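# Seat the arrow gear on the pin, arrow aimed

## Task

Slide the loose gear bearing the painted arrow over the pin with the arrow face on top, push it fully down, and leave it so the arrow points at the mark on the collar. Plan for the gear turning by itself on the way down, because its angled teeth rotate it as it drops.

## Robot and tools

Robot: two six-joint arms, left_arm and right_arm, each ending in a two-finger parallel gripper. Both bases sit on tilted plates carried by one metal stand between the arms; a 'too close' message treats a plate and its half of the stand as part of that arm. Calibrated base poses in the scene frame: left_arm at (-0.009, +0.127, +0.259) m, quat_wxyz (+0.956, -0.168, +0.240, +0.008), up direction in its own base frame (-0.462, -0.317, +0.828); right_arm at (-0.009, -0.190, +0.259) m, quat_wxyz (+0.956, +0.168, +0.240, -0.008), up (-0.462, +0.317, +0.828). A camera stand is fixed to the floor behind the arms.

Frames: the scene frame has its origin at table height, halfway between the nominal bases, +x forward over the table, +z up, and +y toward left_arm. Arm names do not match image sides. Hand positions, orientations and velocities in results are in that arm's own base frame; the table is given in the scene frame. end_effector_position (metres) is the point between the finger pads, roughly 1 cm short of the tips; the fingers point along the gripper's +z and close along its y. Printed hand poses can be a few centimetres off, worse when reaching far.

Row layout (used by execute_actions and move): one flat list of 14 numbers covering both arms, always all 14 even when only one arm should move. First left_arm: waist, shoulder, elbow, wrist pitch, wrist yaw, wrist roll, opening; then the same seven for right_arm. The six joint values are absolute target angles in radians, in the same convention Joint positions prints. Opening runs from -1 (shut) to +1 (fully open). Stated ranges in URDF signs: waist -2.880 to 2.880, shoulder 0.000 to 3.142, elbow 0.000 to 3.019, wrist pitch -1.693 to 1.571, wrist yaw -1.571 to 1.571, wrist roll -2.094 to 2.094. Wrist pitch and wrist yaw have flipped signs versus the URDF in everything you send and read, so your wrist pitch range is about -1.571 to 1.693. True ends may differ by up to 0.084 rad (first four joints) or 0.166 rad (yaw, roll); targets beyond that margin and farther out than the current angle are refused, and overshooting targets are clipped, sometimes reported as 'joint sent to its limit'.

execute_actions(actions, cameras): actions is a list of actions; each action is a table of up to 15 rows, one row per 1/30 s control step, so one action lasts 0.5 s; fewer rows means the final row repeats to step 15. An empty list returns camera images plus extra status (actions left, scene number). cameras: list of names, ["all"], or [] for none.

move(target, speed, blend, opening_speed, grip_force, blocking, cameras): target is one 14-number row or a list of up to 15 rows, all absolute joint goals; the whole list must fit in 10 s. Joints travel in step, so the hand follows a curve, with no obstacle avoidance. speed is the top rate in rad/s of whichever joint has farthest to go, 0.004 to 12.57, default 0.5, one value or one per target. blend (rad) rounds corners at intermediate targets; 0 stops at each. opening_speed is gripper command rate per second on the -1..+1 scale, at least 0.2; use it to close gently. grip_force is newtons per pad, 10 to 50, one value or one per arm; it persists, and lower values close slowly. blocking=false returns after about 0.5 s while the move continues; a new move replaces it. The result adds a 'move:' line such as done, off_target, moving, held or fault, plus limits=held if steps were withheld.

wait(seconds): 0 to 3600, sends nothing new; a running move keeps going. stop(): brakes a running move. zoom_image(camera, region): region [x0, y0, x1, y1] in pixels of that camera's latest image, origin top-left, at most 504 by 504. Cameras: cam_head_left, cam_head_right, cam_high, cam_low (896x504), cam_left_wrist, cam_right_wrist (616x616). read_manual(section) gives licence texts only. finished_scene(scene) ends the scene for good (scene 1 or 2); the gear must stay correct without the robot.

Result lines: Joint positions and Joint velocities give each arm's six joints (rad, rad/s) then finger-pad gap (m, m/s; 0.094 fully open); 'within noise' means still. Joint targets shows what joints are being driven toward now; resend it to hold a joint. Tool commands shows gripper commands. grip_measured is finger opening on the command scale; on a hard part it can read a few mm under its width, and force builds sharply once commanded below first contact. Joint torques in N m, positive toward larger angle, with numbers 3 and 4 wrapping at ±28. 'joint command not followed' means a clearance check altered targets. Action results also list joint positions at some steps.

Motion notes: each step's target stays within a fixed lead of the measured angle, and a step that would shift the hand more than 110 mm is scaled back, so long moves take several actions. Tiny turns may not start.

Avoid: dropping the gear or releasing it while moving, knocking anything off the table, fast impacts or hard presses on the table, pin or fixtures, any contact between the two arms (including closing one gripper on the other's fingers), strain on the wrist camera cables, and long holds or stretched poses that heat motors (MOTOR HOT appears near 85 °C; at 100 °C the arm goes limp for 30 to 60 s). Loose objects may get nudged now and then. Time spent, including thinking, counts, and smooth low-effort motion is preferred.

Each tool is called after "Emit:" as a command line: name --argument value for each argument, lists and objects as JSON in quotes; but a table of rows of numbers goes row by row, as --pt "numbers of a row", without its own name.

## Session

Scene 1 done. Now scene 2.

Emit:
execute_actions --actions '[]'

Scene clock: 0.00 s.
left_arm: end_effector_position=(+0.6115, +0.5091, +0.3704) grip_measured=+1.000 end_effector_quat_wxyz=(+0.825, -0.457, +0.181, +0.280) | right_arm: end_effector_position=(+0.5291, +0.1807, +0.1071) grip_measured=+1.000 end_effector_quat_wxyz=(+0.559, -0.144, +0.748, -0.329)
Joint positions: left_arm=[0.539 2.229 1.79 -1.267 0.792 -0.207 0.094] | right_arm=[0.577 1.799 0.756 -0.782 -0.902 -0.515 0.094]
Joint velocities: within noise
Joint torques (N m): no reading
Heat: left arm: hottest elbow 24 °C; right arm: hottest waist 21 °C.
Joint targets: left_arm=[0.539 2.226 1.805 -1.271 0.792 -0.207] | right_arm=[0.574 1.804 0.765 -0.784 -0.902 -0.515]
Tool commands: left_gripper/opening=+1.0 right_gripper/opening=+1.0

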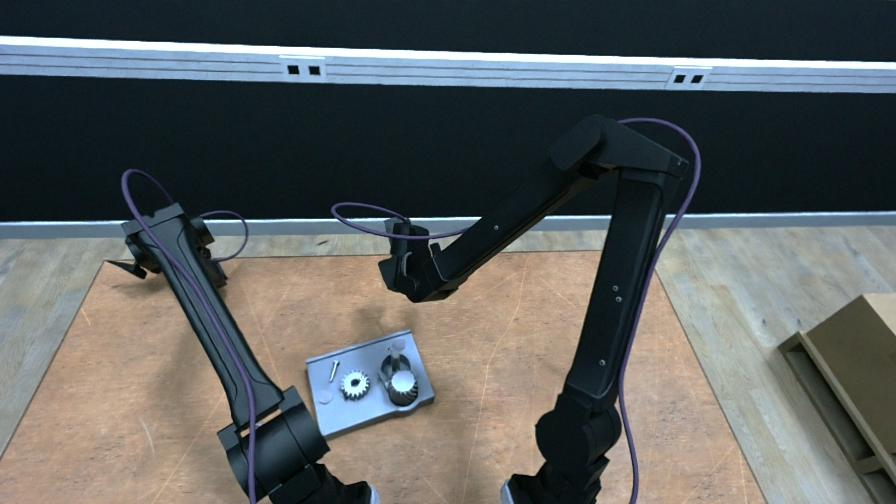

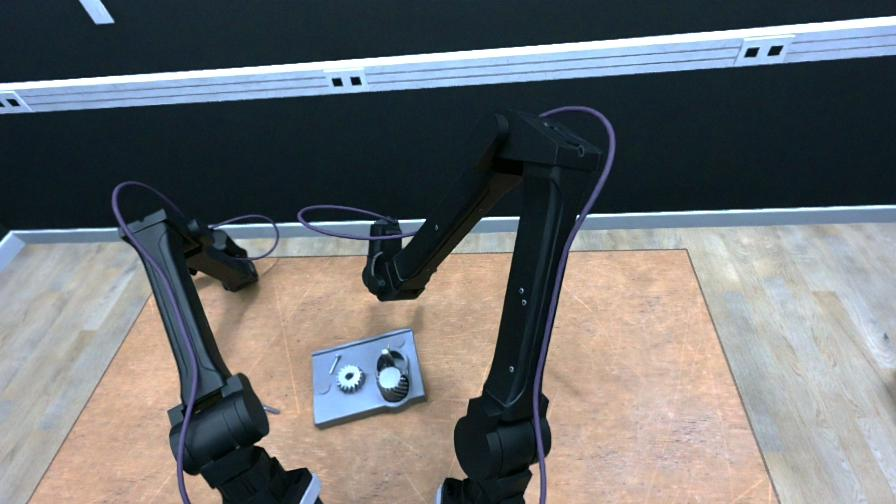

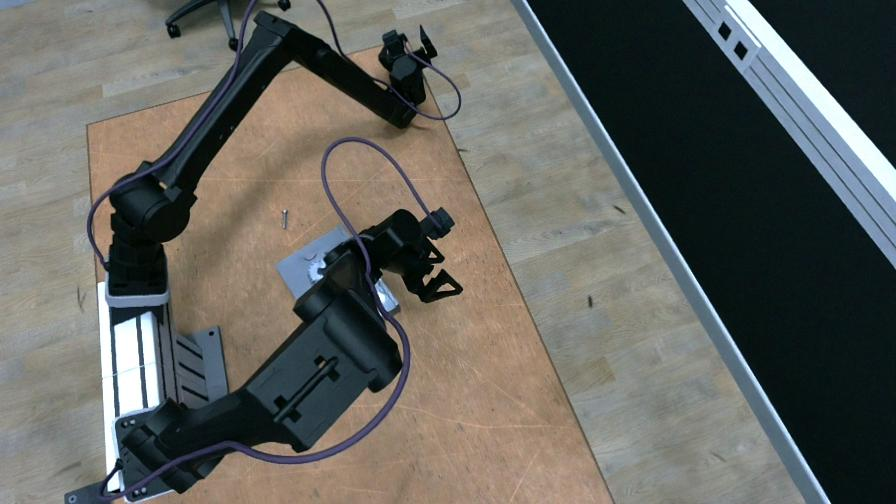

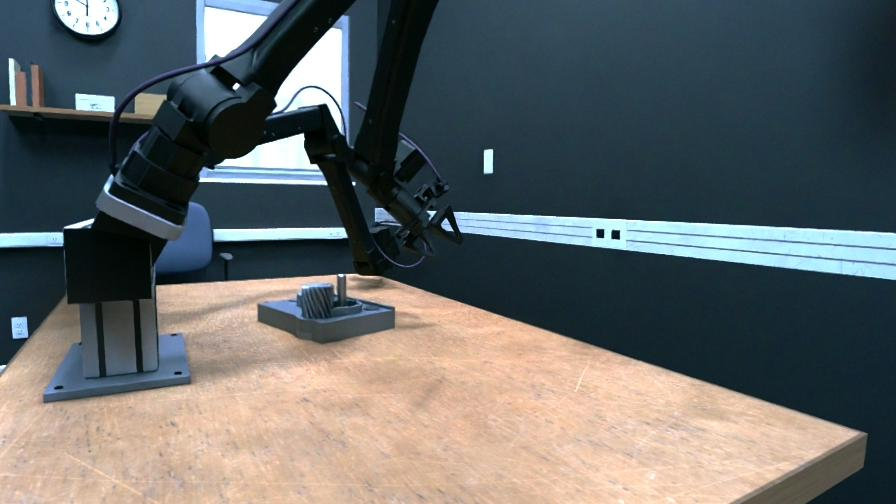

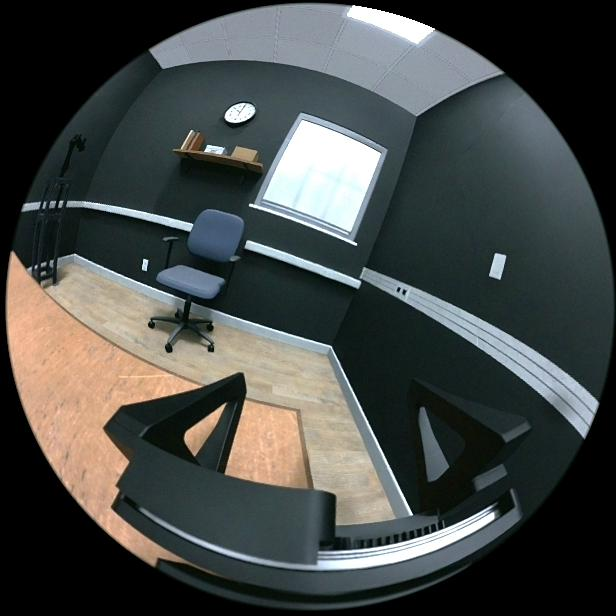

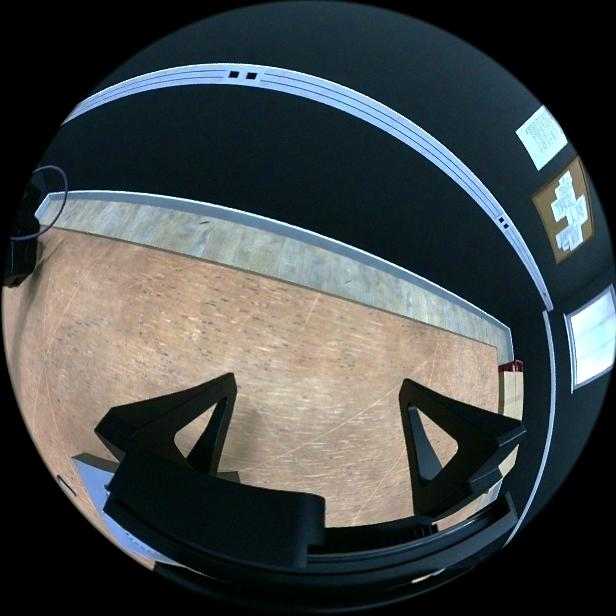

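Emit:
zoom_image --camera "cam_head_left" --region '[295, 315, 445, 445]'

Emit:
zoom_image --camera "cam_head_right" --region '[300, 315, 440, 440]'

Emit:
zoom_image --camera "cam_high" --region '[260, 200, 410, 330]'

Emit:
zoom_image --camera "cam_low" --region '[250, 265, 400, 350]'

Scaled by 3.360 from the camera's image (finer frame: 1280x720).

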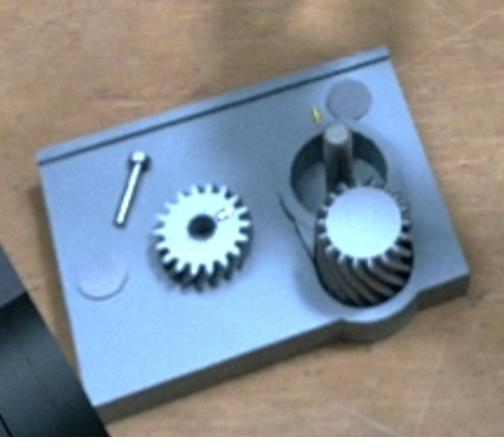

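Scaled by 3.600 from the camera's image (finer frame: 1280x720).

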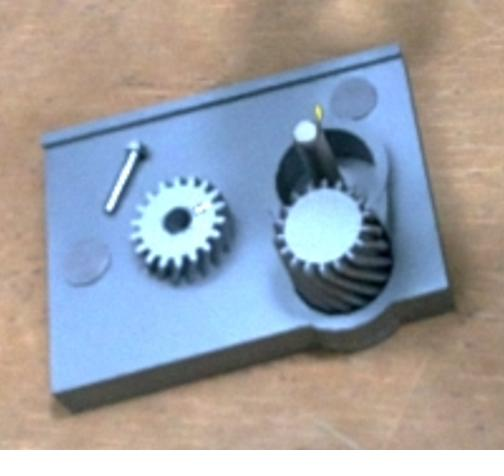

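Scaled by 3.360 from the camera's image (finer frame: 1280x720).

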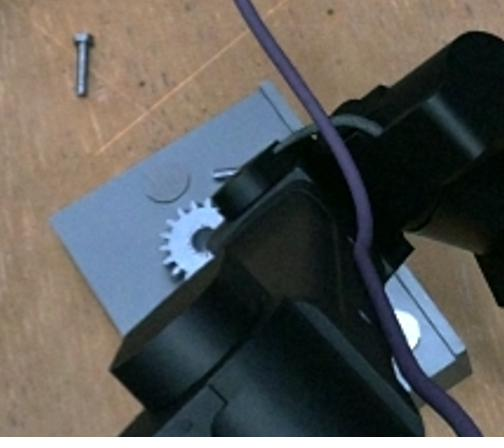

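Scaled by 3.360 from the camera's image (finer frame: 1280x720).

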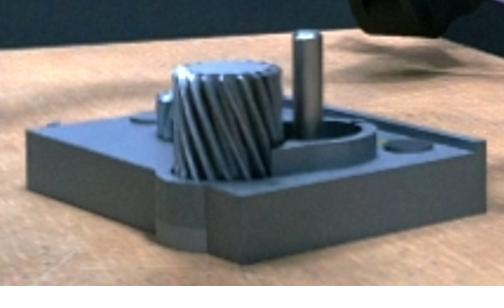

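Emit:
move --target '[0.539,2.226,1.805,-1.271,0.792,-0.207,1.0,0.917,1.789,0.928,0.650,-0.594,1.765,0.6]' --speed 1.2 --cameras '["cam_right_wrist","cam_low"]'

Scene clock: 5.37 s.
left_arm: end_effector_position=(+0.6115, +0.5091, +0.3704) grip_measured=+1.000 end_effector_quat_wxyz=(+0.825, -0.457, +0.181, +0.280) | right_arm: end_effector_position=(+0.3330, +0.2697, -0.0326) grip_measured=+0.602 end_effector_quat_wxyz=(+0.289, +0.393, +0.871, -0.055)
Joint positions: left_arm=[0.539 2.229 1.79 -1.267 0.792 -0.207 0.094] | right_arm=[0.912 1.797 0.897 0.641 -0.596 1.75 0.075]
Joint torques (N m): left_arm=[-0.5 -22.89 5.87 -1.62 -0.09 0.11] | right_arm=[9.17 -13.98 6.76 0.31 -0.05 0.03]
Heat: left arm: hottest shoulder 24 °C; right arm: hottest waist 21 °C.
Joint targets: left_arm=[0.539 2.226 1.805 -1.271 0.792 -0.207] | right_arm=[0.917 1.789 0.928 0.650 -0.594 1.765]
move: done
Images, in order (width x height): cam_low 896x504, cam_right_wrist 616x616.

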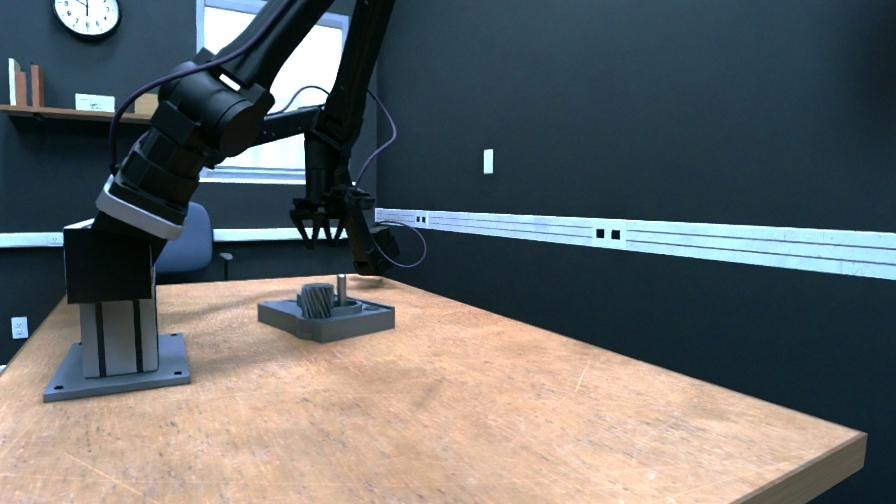

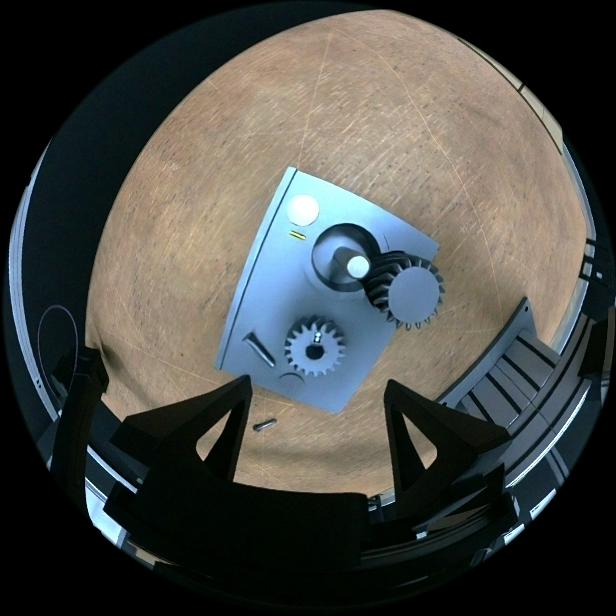

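Emit:
zoom_image --camera "cam_right_wrist" --region '[265, 300, 365, 400]'

Emit:
zoom_image --camera "cam_right_wrist" --region '[280, 200, 460, 340]'

Scaled by 5.040 from the camera's image (finer frame: 880x880).

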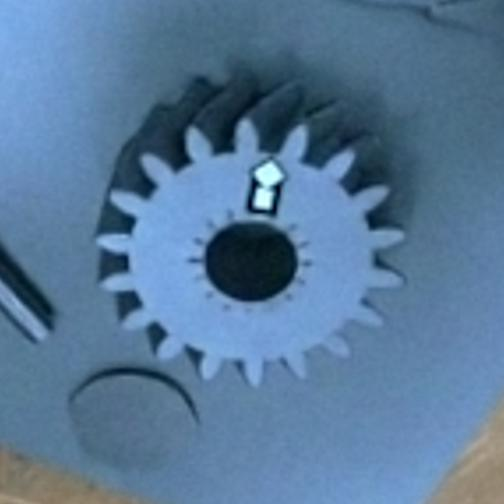

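Scaled by 2.800 from the camera's image (finer frame: 880x880).

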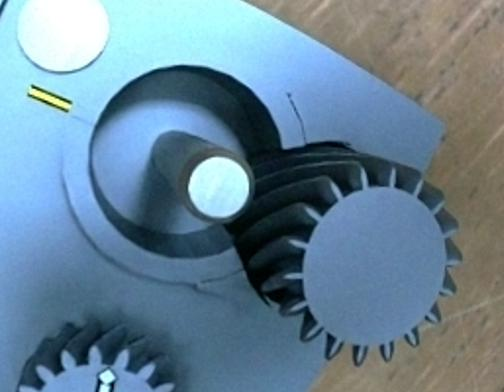

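Emit:
zoom_image --camera "cam_right_wrist" --region '[350, 240, 450, 340]'

Emit:
zoom_image --camera "cam_right_wrist" --region '[280, 305, 350, 375]'

Emit:
zoom_image --camera "cam_low" --region '[295, 270, 365, 330]'

Scaled by 5.040 from the camera's image (finer frame: 880x880).

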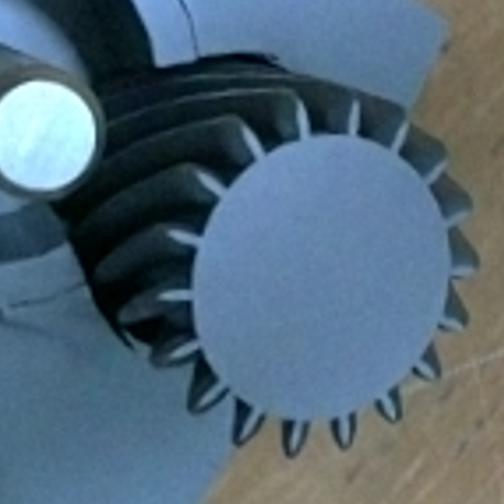

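Scaled by 7.200 from the camera's image (finer frame: 880x880).

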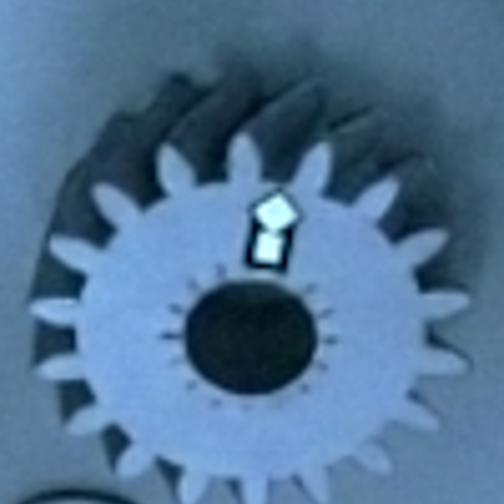

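Scaled by 7.200 from the camera's image (finer frame: 1280x720).

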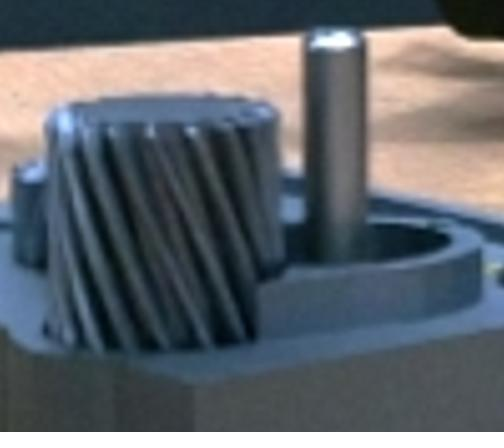

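Emit:
zoom_image --camera "cam_low" --region '[298, 280, 338, 320]'

Scaled by 12.600 from the camera's image (finer frame: 1280x720).

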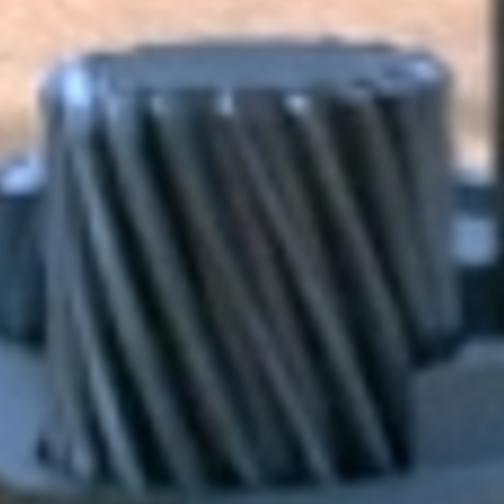

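Emit:
zoom_image --camera "cam_low" --region '[308, 284, 338, 304]'

Emit:
zoom_image --camera "cam_low" --region '[308, 300, 338, 320]'

Scaled by 16.800 from the camera's image (finer frame: 1280x720).

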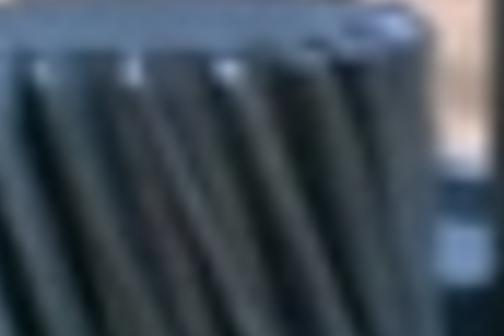

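Scaled by 16.800 from the camera's image (finer frame: 1280x720).

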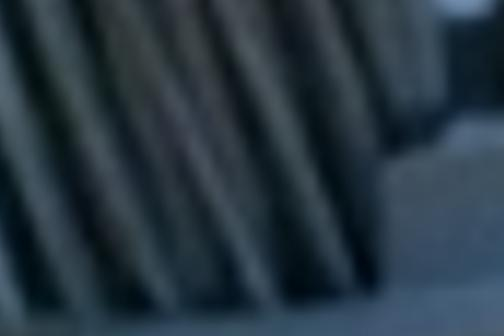

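Emit:
move --target '[0.539,2.226,1.805,-1.271,0.792,-0.207,1.0,0.901,1.942,0.942,0.494,-0.594,1.937,0.6]' --speed 0.3 --cameras '["cam_right_wrist"]'

Emit:
zoom_image --camera "cam_right_wrist" --region '[250, 320, 390, 460]'

Scene clock: 14.30 s.
left_arm: end_effector_position=(+0.6115, +0.5091, +0.3704) grip_measured=+1.000 end_effector_quat_wxyz=(+0.825, -0.457, +0.181, +0.280) | right_arm: end_effector_position=(+0.3412, +0.2805, -0.0832) grip_measured=+0.602 end_effector_quat_wxyz=(+0.293, +0.469, +0.833, -0.023)
Joint positions: left_arm=[0.539 2.229 1.79 -1.267 0.792 -0.207 0.094] | right_arm=[0.912 1.936 0.916 0.504 -0.595 1.923 0.075]
Joint torques (N m): left_arm=[-0.62 -22.83 5.9 -1.63 -0.09 0.12] | right_arm=[8.35 -13.57 5.67 -0.53 -0.07 0]
Heat: left arm: hottest shoulder 25 °C; right arm: hottest waist 21 °C.
Joint targets: left_arm=[0.539 2.226 1.805 -1.271 0.792 -0.207] | right_arm=[0.901 1.942 0.942 0.494 -0.594 1.937]
move: done

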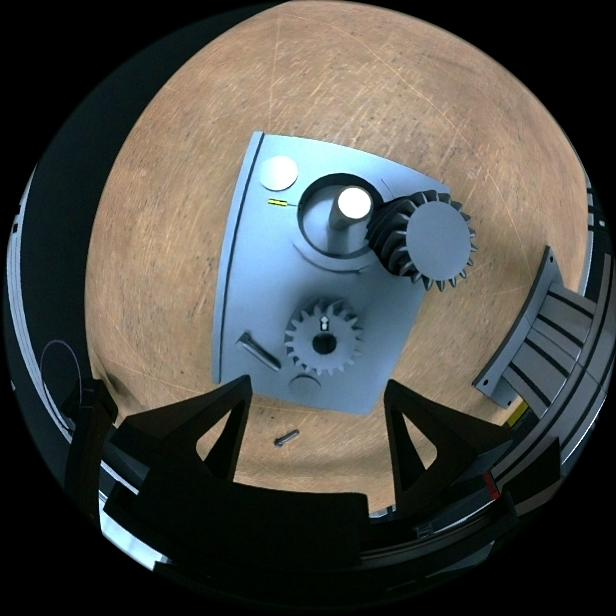

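Scaled by 3.600 from the camera's image (finer frame: 880x880).

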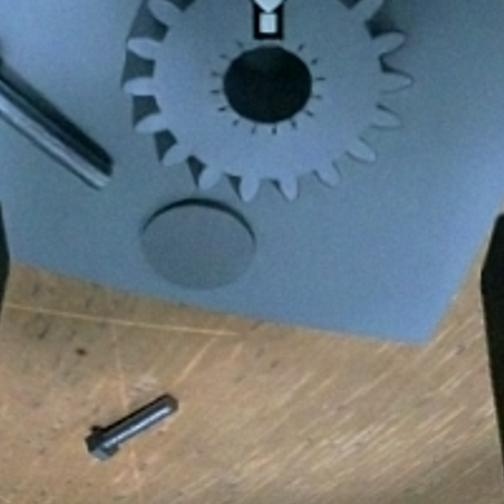

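Emit:
move --target '[0.539,2.226,1.805,-1.271,0.792,-0.207,1.0,0.847,2.011,0.936,0.389,-0.591,1.855,0.5]' --speed 0.25 --cameras '["cam_right_wrist"]'

Emit:
zoom_image --camera "cam_right_wrist" --region '[250, 300, 390, 440]'

Scene clock: 16.23 s.
left_arm: end_effector_position=(+0.6115, +0.5091, +0.3704) grip_measured=+1.000 end_effector_quat_wxyz=(+0.825, -0.457, +0.181, +0.280) | right_arm: end_effector_position=(+0.3607, +0.2680, -0.1091) grip_measured=+0.502 end_effector_quat_wxyz=(+0.294, +0.471, +0.832, -0.021)
Joint positions: left_arm=[0.539 2.229 1.79 -1.267 0.792 -0.207 0.094] | right_arm=[0.858 2.001 0.916 0.4 -0.593 1.862 0.071]
Joint torques (N m): left_arm=[-0.56 -22.89 5.87 -1.66 -0.08 0.11] | right_arm=[8.53 -13.68 4.63 -0.58 -0.06 -0.2]
Heat: left arm: hottest shoulder 25 °C; right arm: hottest elbow 22 °C.
Joint targets: left_arm=[0.539 2.226 1.805 -1.271 0.792 -0.207] | right_arm=[0.847 2.011 0.936 0.389 -0.591 1.855]
move: done

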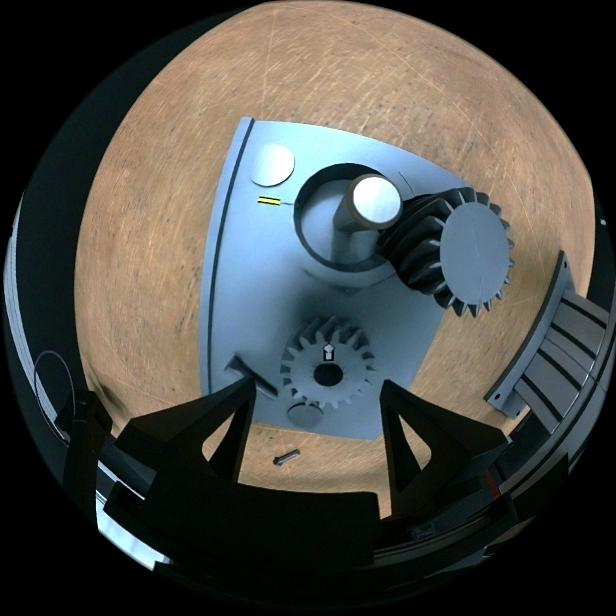

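Scaled by 3.600 from the camera's image (finer frame: 880x880).

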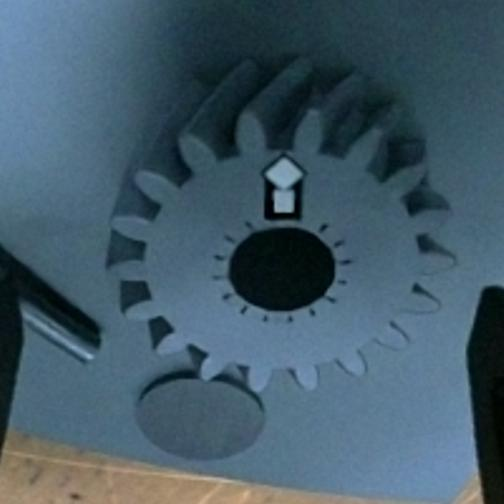

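Emit:
move --target '[0.539,2.226,1.805,-1.271,0.792,-0.207,1.0,0.811,2.067,0.921,0.315,-0.585,1.815,0.5]' --speed 0.15 --cameras '["cam_right_wrist"]'

Emit:
zoom_image --camera "cam_right_wrist" --region '[250, 320, 390, 460]'

Scene clock: 17.87 s.
left_arm: end_effector_position=(+0.6115, +0.5091, +0.3704) grip_measured=+1.000 end_effector_quat_wxyz=(+0.825, -0.457, +0.181, +0.280) | right_arm: end_effector_position=(+0.3707, +0.2583, -0.1305) grip_measured=+0.502 end_effector_quat_wxyz=(+0.292, +0.471, +0.832, -0.022)
Joint positions: left_arm=[0.539 2.229 1.79 -1.267 0.792 -0.207 0.094] | right_arm=[0.824 2.055 0.916 0.326 -0.587 1.823 0.071]
Joint torques (N m): left_arm=[-0.5 -22.89 5.9 -1.63 -0.09 0.11] | right_arm=[8.41 -13.63 2.95 -0.58 -0.05 -0.19]
Heat: left arm: hottest shoulder 25 °C; right arm: hottest elbow 22 °C.
Joint targets: left_arm=[0.539 2.226 1.805 -1.271 0.792 -0.207] | right_arm=[0.811 2.067 0.921 0.315 -0.585 1.815]
move: done

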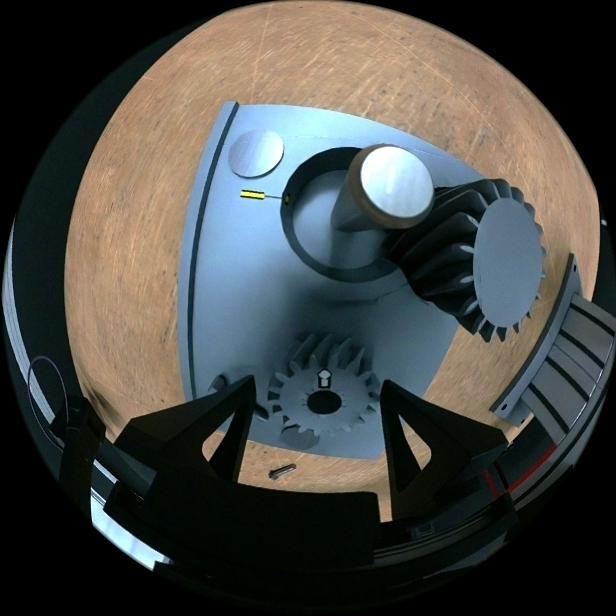

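Scaled by 3.600 from the camera's image (finer frame: 880x880).

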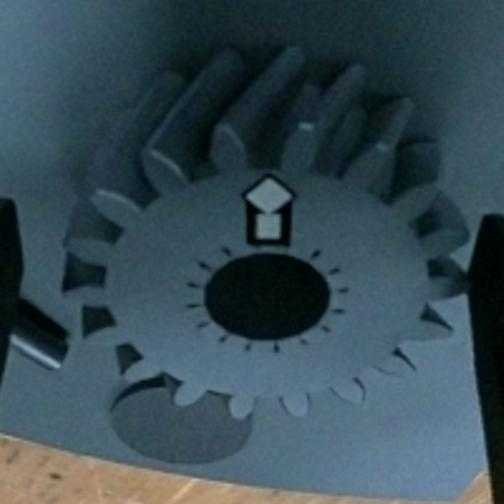

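Emit:
move --pt "0.539 2.226 1.805 -1.271 0.792 -0.207 1.0 0.820 2.045 0.893 0.330 -0.587 1.820 0.5" --pt "0.539 2.226 1.805 -1.271 0.792 -0.207 1.0 0.809 2.068 0.938 0.315 -0.585 1.815 0.5" --speed 0.12 --cameras '["cam_right_wrist"]'

Emit:
zoom_image --camera "cam_right_wrist" --region '[250, 320, 390, 460]'

Scene clock: 19.87 s.
left_arm: end_effector_position=(+0.6115, +0.5091, +0.3704) grip_measured=+1.000 end_effector_quat_wxyz=(+0.825, -0.457, +0.181, +0.280) | right_arm: end_effector_position=(+0.3718, +0.2596, -0.1292) grip_measured=+0.502 end_effector_quat_wxyz=(+0.293, +0.471, +0.832, -0.019)
Joint positions: left_arm=[0.539 2.229 1.79 -1.267 0.792 -0.207 0.094] | right_arm=[0.824 2.053 0.918 0.326 -0.586 1.821 0.071]
Joint torques (N m): left_arm=[-0.62 -22.95 5.87 -1.63 -0.09 0.12] | right_arm=[8.18 -13.51 4.12 -0.57 -0.07 -0.19]
Heat: left arm: hottest shoulder 25 °C; right arm: hottest elbow 22 °C.
Joint targets: left_arm=[0.539 2.226 1.805 -1.271 0.792 -0.207] | right_arm=[0.809 2.068 0.938 0.315 -0.585 1.815]
move: done

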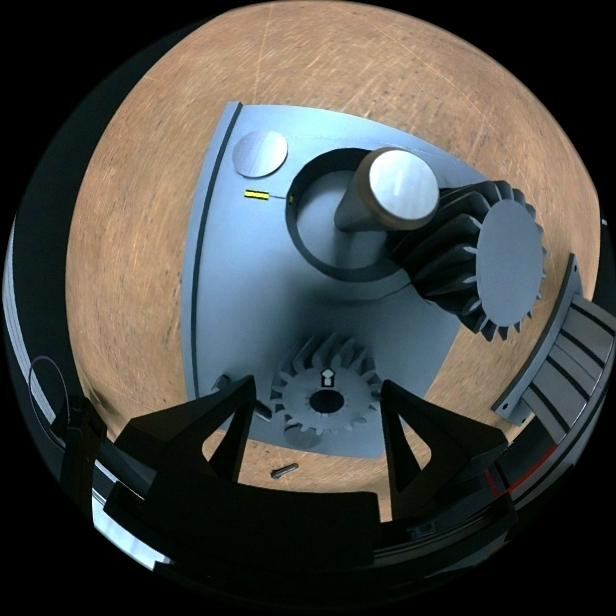

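Scaled by 3.600 from the camera's image (finer frame: 880x880).

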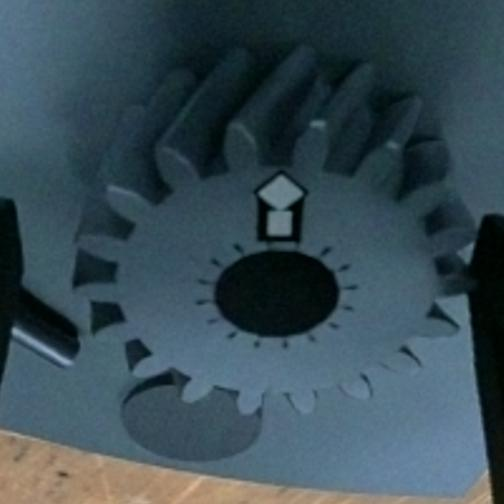

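Emit:
move --target '[0.539,2.226,1.805,-1.271,0.792,-0.207,1.0,0.805,2.073,0.905,0.317,-0.585,1.815,0.5]' --speed 0.1 --cameras '["cam_right_wrist"]'

Emit:
zoom_image --camera "cam_right_wrist" --region '[250, 320, 390, 460]'

Scene clock: 21.03 s.
left_arm: end_effector_position=(+0.6115, +0.5091, +0.3704) grip_measured=+1.000 end_effector_quat_wxyz=(+0.825, -0.457, +0.181, +0.280) | right_arm: end_effector_position=(+0.3694, +0.2545, -0.1323) grip_measured=+0.502 end_effector_quat_wxyz=(+0.291, +0.471, +0.832, -0.025)
Joint positions: left_arm=[0.539 2.229 1.79 -1.267 0.792 -0.207 0.094] | right_arm=[0.821 2.057 0.911 0.326 -0.586 1.821 0.071]
Joint torques (N m): left_arm=[-0.62 -22.77 5.89 -1.63 -0.09 0.11] | right_arm=[8.12 -13.33 2.09 -0.47 -0.07 -0.2]
Heat: left arm: hottest shoulder 26 °C; right arm: hottest elbow 22 °C.
Joint targets: left_arm=[0.539 2.226 1.805 -1.271 0.792 -0.207] | right_arm=[0.805 2.073 0.905 0.317 -0.585 1.815]
move: done

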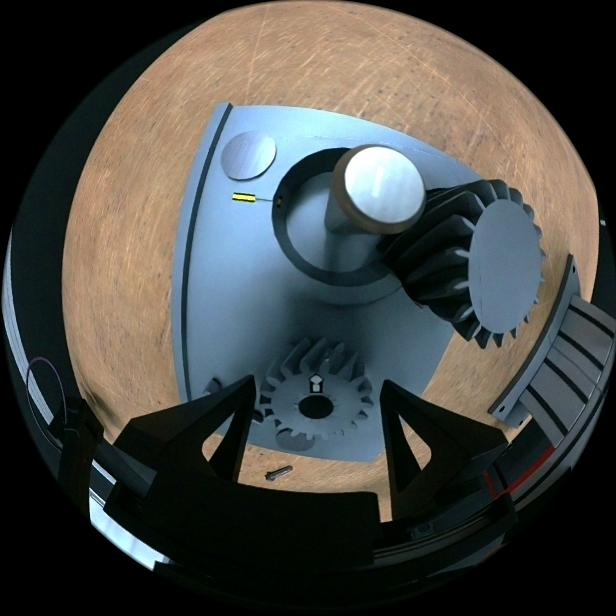

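Scaled by 3.600 from the camera's image (finer frame: 880x880).

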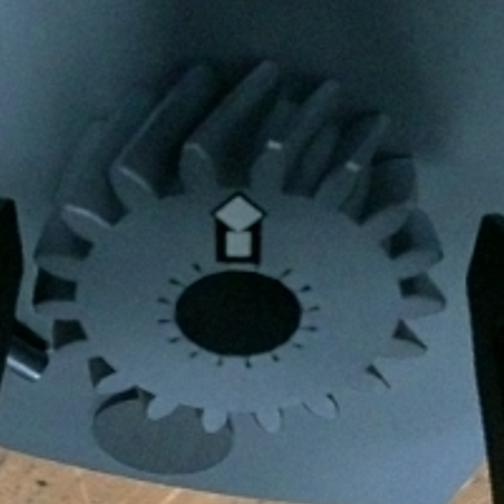

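Emit:
move --target '[0.539,2.226,1.805,-1.271,0.792,-0.207,1.0,0.805,2.073,0.905,0.317,-0.585,1.815,0.08]' --opening_speed 0.5 --grip_force '[35,35]' --cameras '["cam_right_wrist"]'

Emit:
zoom_image --camera "cam_right_wrist" --region '[250, 320, 390, 460]'

Scene clock: 22.33 s.
left_arm: end_effector_position=(+0.6115, +0.5091, +0.3704) grip_measured=+1.000 end_effector_quat_wxyz=(+0.825, -0.457, +0.181, +0.280) | right_arm: end_effector_position=(+0.3698, +0.2547, -0.1323) grip_measured=+0.271 end_effector_quat_wxyz=(+0.292, +0.472, +0.832, -0.025)
Joint positions: left_arm=[0.539 2.229 1.79 -1.267 0.792 -0.207 0.094] | right_arm=[0.82 2.057 0.911 0.324 -0.586 1.821 0.06]
Joint torques (N m): left_arm=[-0.56 -23.06 5.85 -1.62 -0.1 0.11] | right_arm=[8.18 -13.39 2.03 -0.4 -0.06 -0.19]
Heat: left arm: hottest shoulder 26 °C; right arm: hottest elbow 22 °C.
Joint targets: left_arm=[0.539 2.226 1.805 -1.271 0.792 -0.207] | right_arm=[0.805 2.073 0.905 0.317 -0.585 1.815]
grip_force (N): 35, 35
move: done

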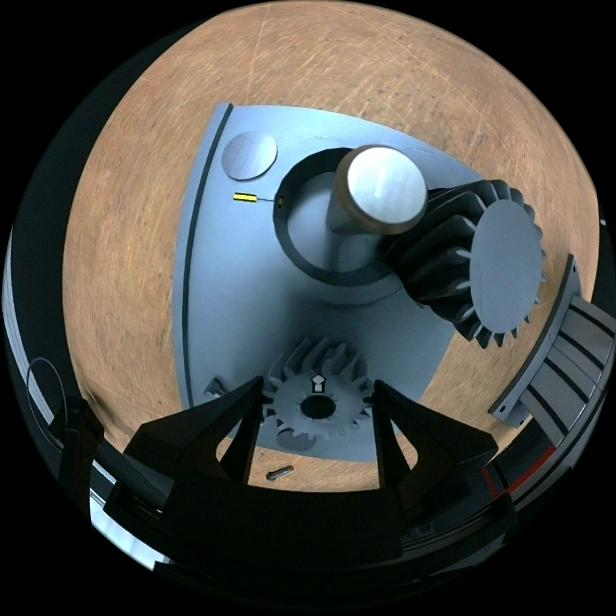

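Scaled by 3.600 from the camera's image (finer frame: 880x880).

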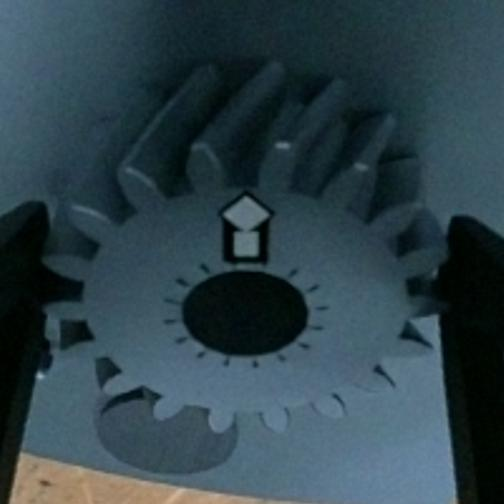

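Emit:
zoom_image --camera "cam_right_wrist" --region '[265, 130, 445, 310]'

Scaled by 2.800 from the camera's image (finer frame: 880x880).

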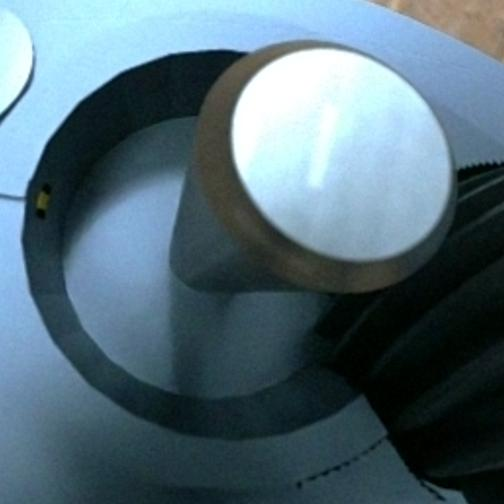

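Emit:
move --pt "0.539 2.226 1.805 -1.271 0.792 -0.207 1.0 0.863 1.998 0.915 0.405 -0.591 1.872 0.08" --pt "0.539 2.226 1.805 -1.271 0.792 -0.207 1.0 0.942 1.873 0.930 0.589 -0.595 1.965 0.08" --pt "0.539 2.226 1.805 -1.271 0.792 -0.207 1.0 0.750 1.690 0.790 0.523 -0.580 -0.845 0.08" --speed '[0.15,0.3,0.9]' --blend '[0.02,0.05,0]' --cameras '["cam_right_wrist","cam_low"]'

Emit:
zoom_image --camera "cam_low" --region '[295, 240, 385, 330]'

Scene clock: 29.77 s.
left_arm: end_effector_position=(+0.6115, +0.5091, +0.3704) grip_measured=+1.000 end_effector_quat_wxyz=(+0.825, -0.457, +0.181, +0.280) | right_arm: end_effector_position=(+0.3572, +0.2037, -0.0251) grip_measured=+0.271 end_effector_quat_wxyz=(-0.045, +0.670, -0.682, +0.289)
Joint positions: left_arm=[0.539 2.229 1.79 -1.267 0.792 -0.207 0.094] | right_arm=[0.754 1.71 0.792 0.534 -0.582 -0.835 0.06]
Joint torques (N m): left_arm=[-0.56 -22.83 5.89 -1.63 -0.09 0.13] | right_arm=[7.36 -14.45 3.58 -0.57 0.13 -0.24]
Heat: left arm: hottest shoulder 26 °C; right arm: hottest elbow 22 °C.
Joint targets: left_arm=[0.539 2.226 1.805 -1.271 0.792 -0.207] | right_arm=[0.750 1.690 0.790 0.523 -0.580 -0.845]
grip_force (N): 35, 35
move: done
Images, in order (width x height): cam_low 896x504, cam_right_wrist 616x616.

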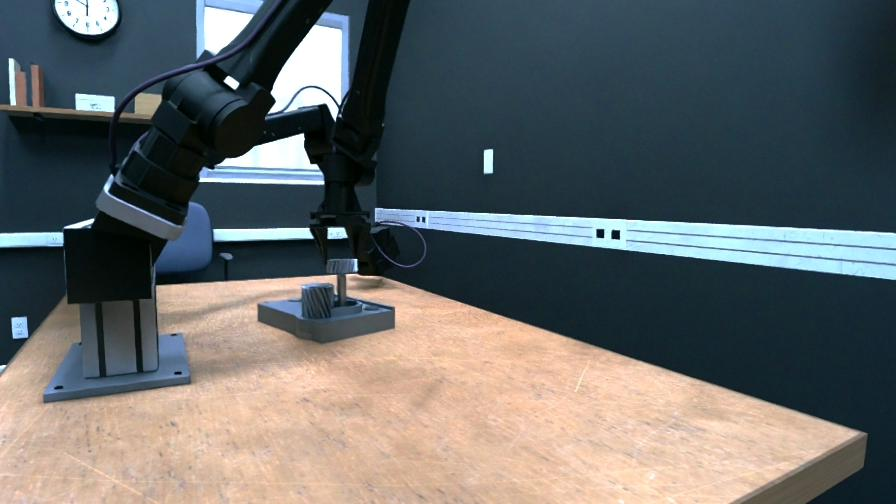

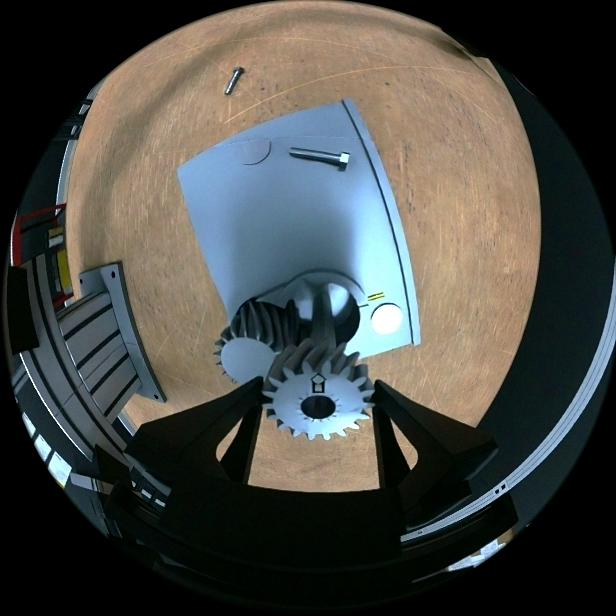

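Scaled by 5.600 from the camera's image (finer frame: 1280x720).

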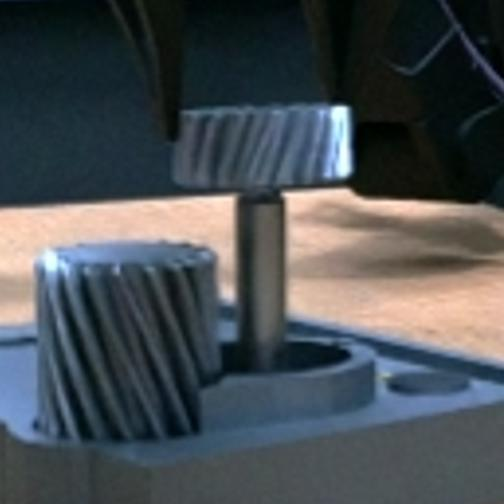

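Emit:
zoom_image --camera "cam_right_wrist" --region '[240, 250, 420, 430]'

Scaled by 2.800 from the camera's image (finer frame: 880x880).

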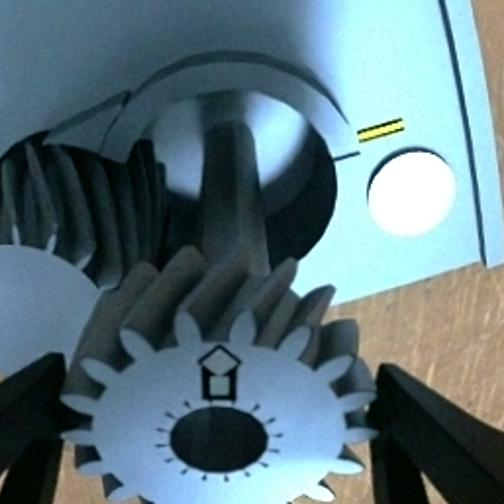

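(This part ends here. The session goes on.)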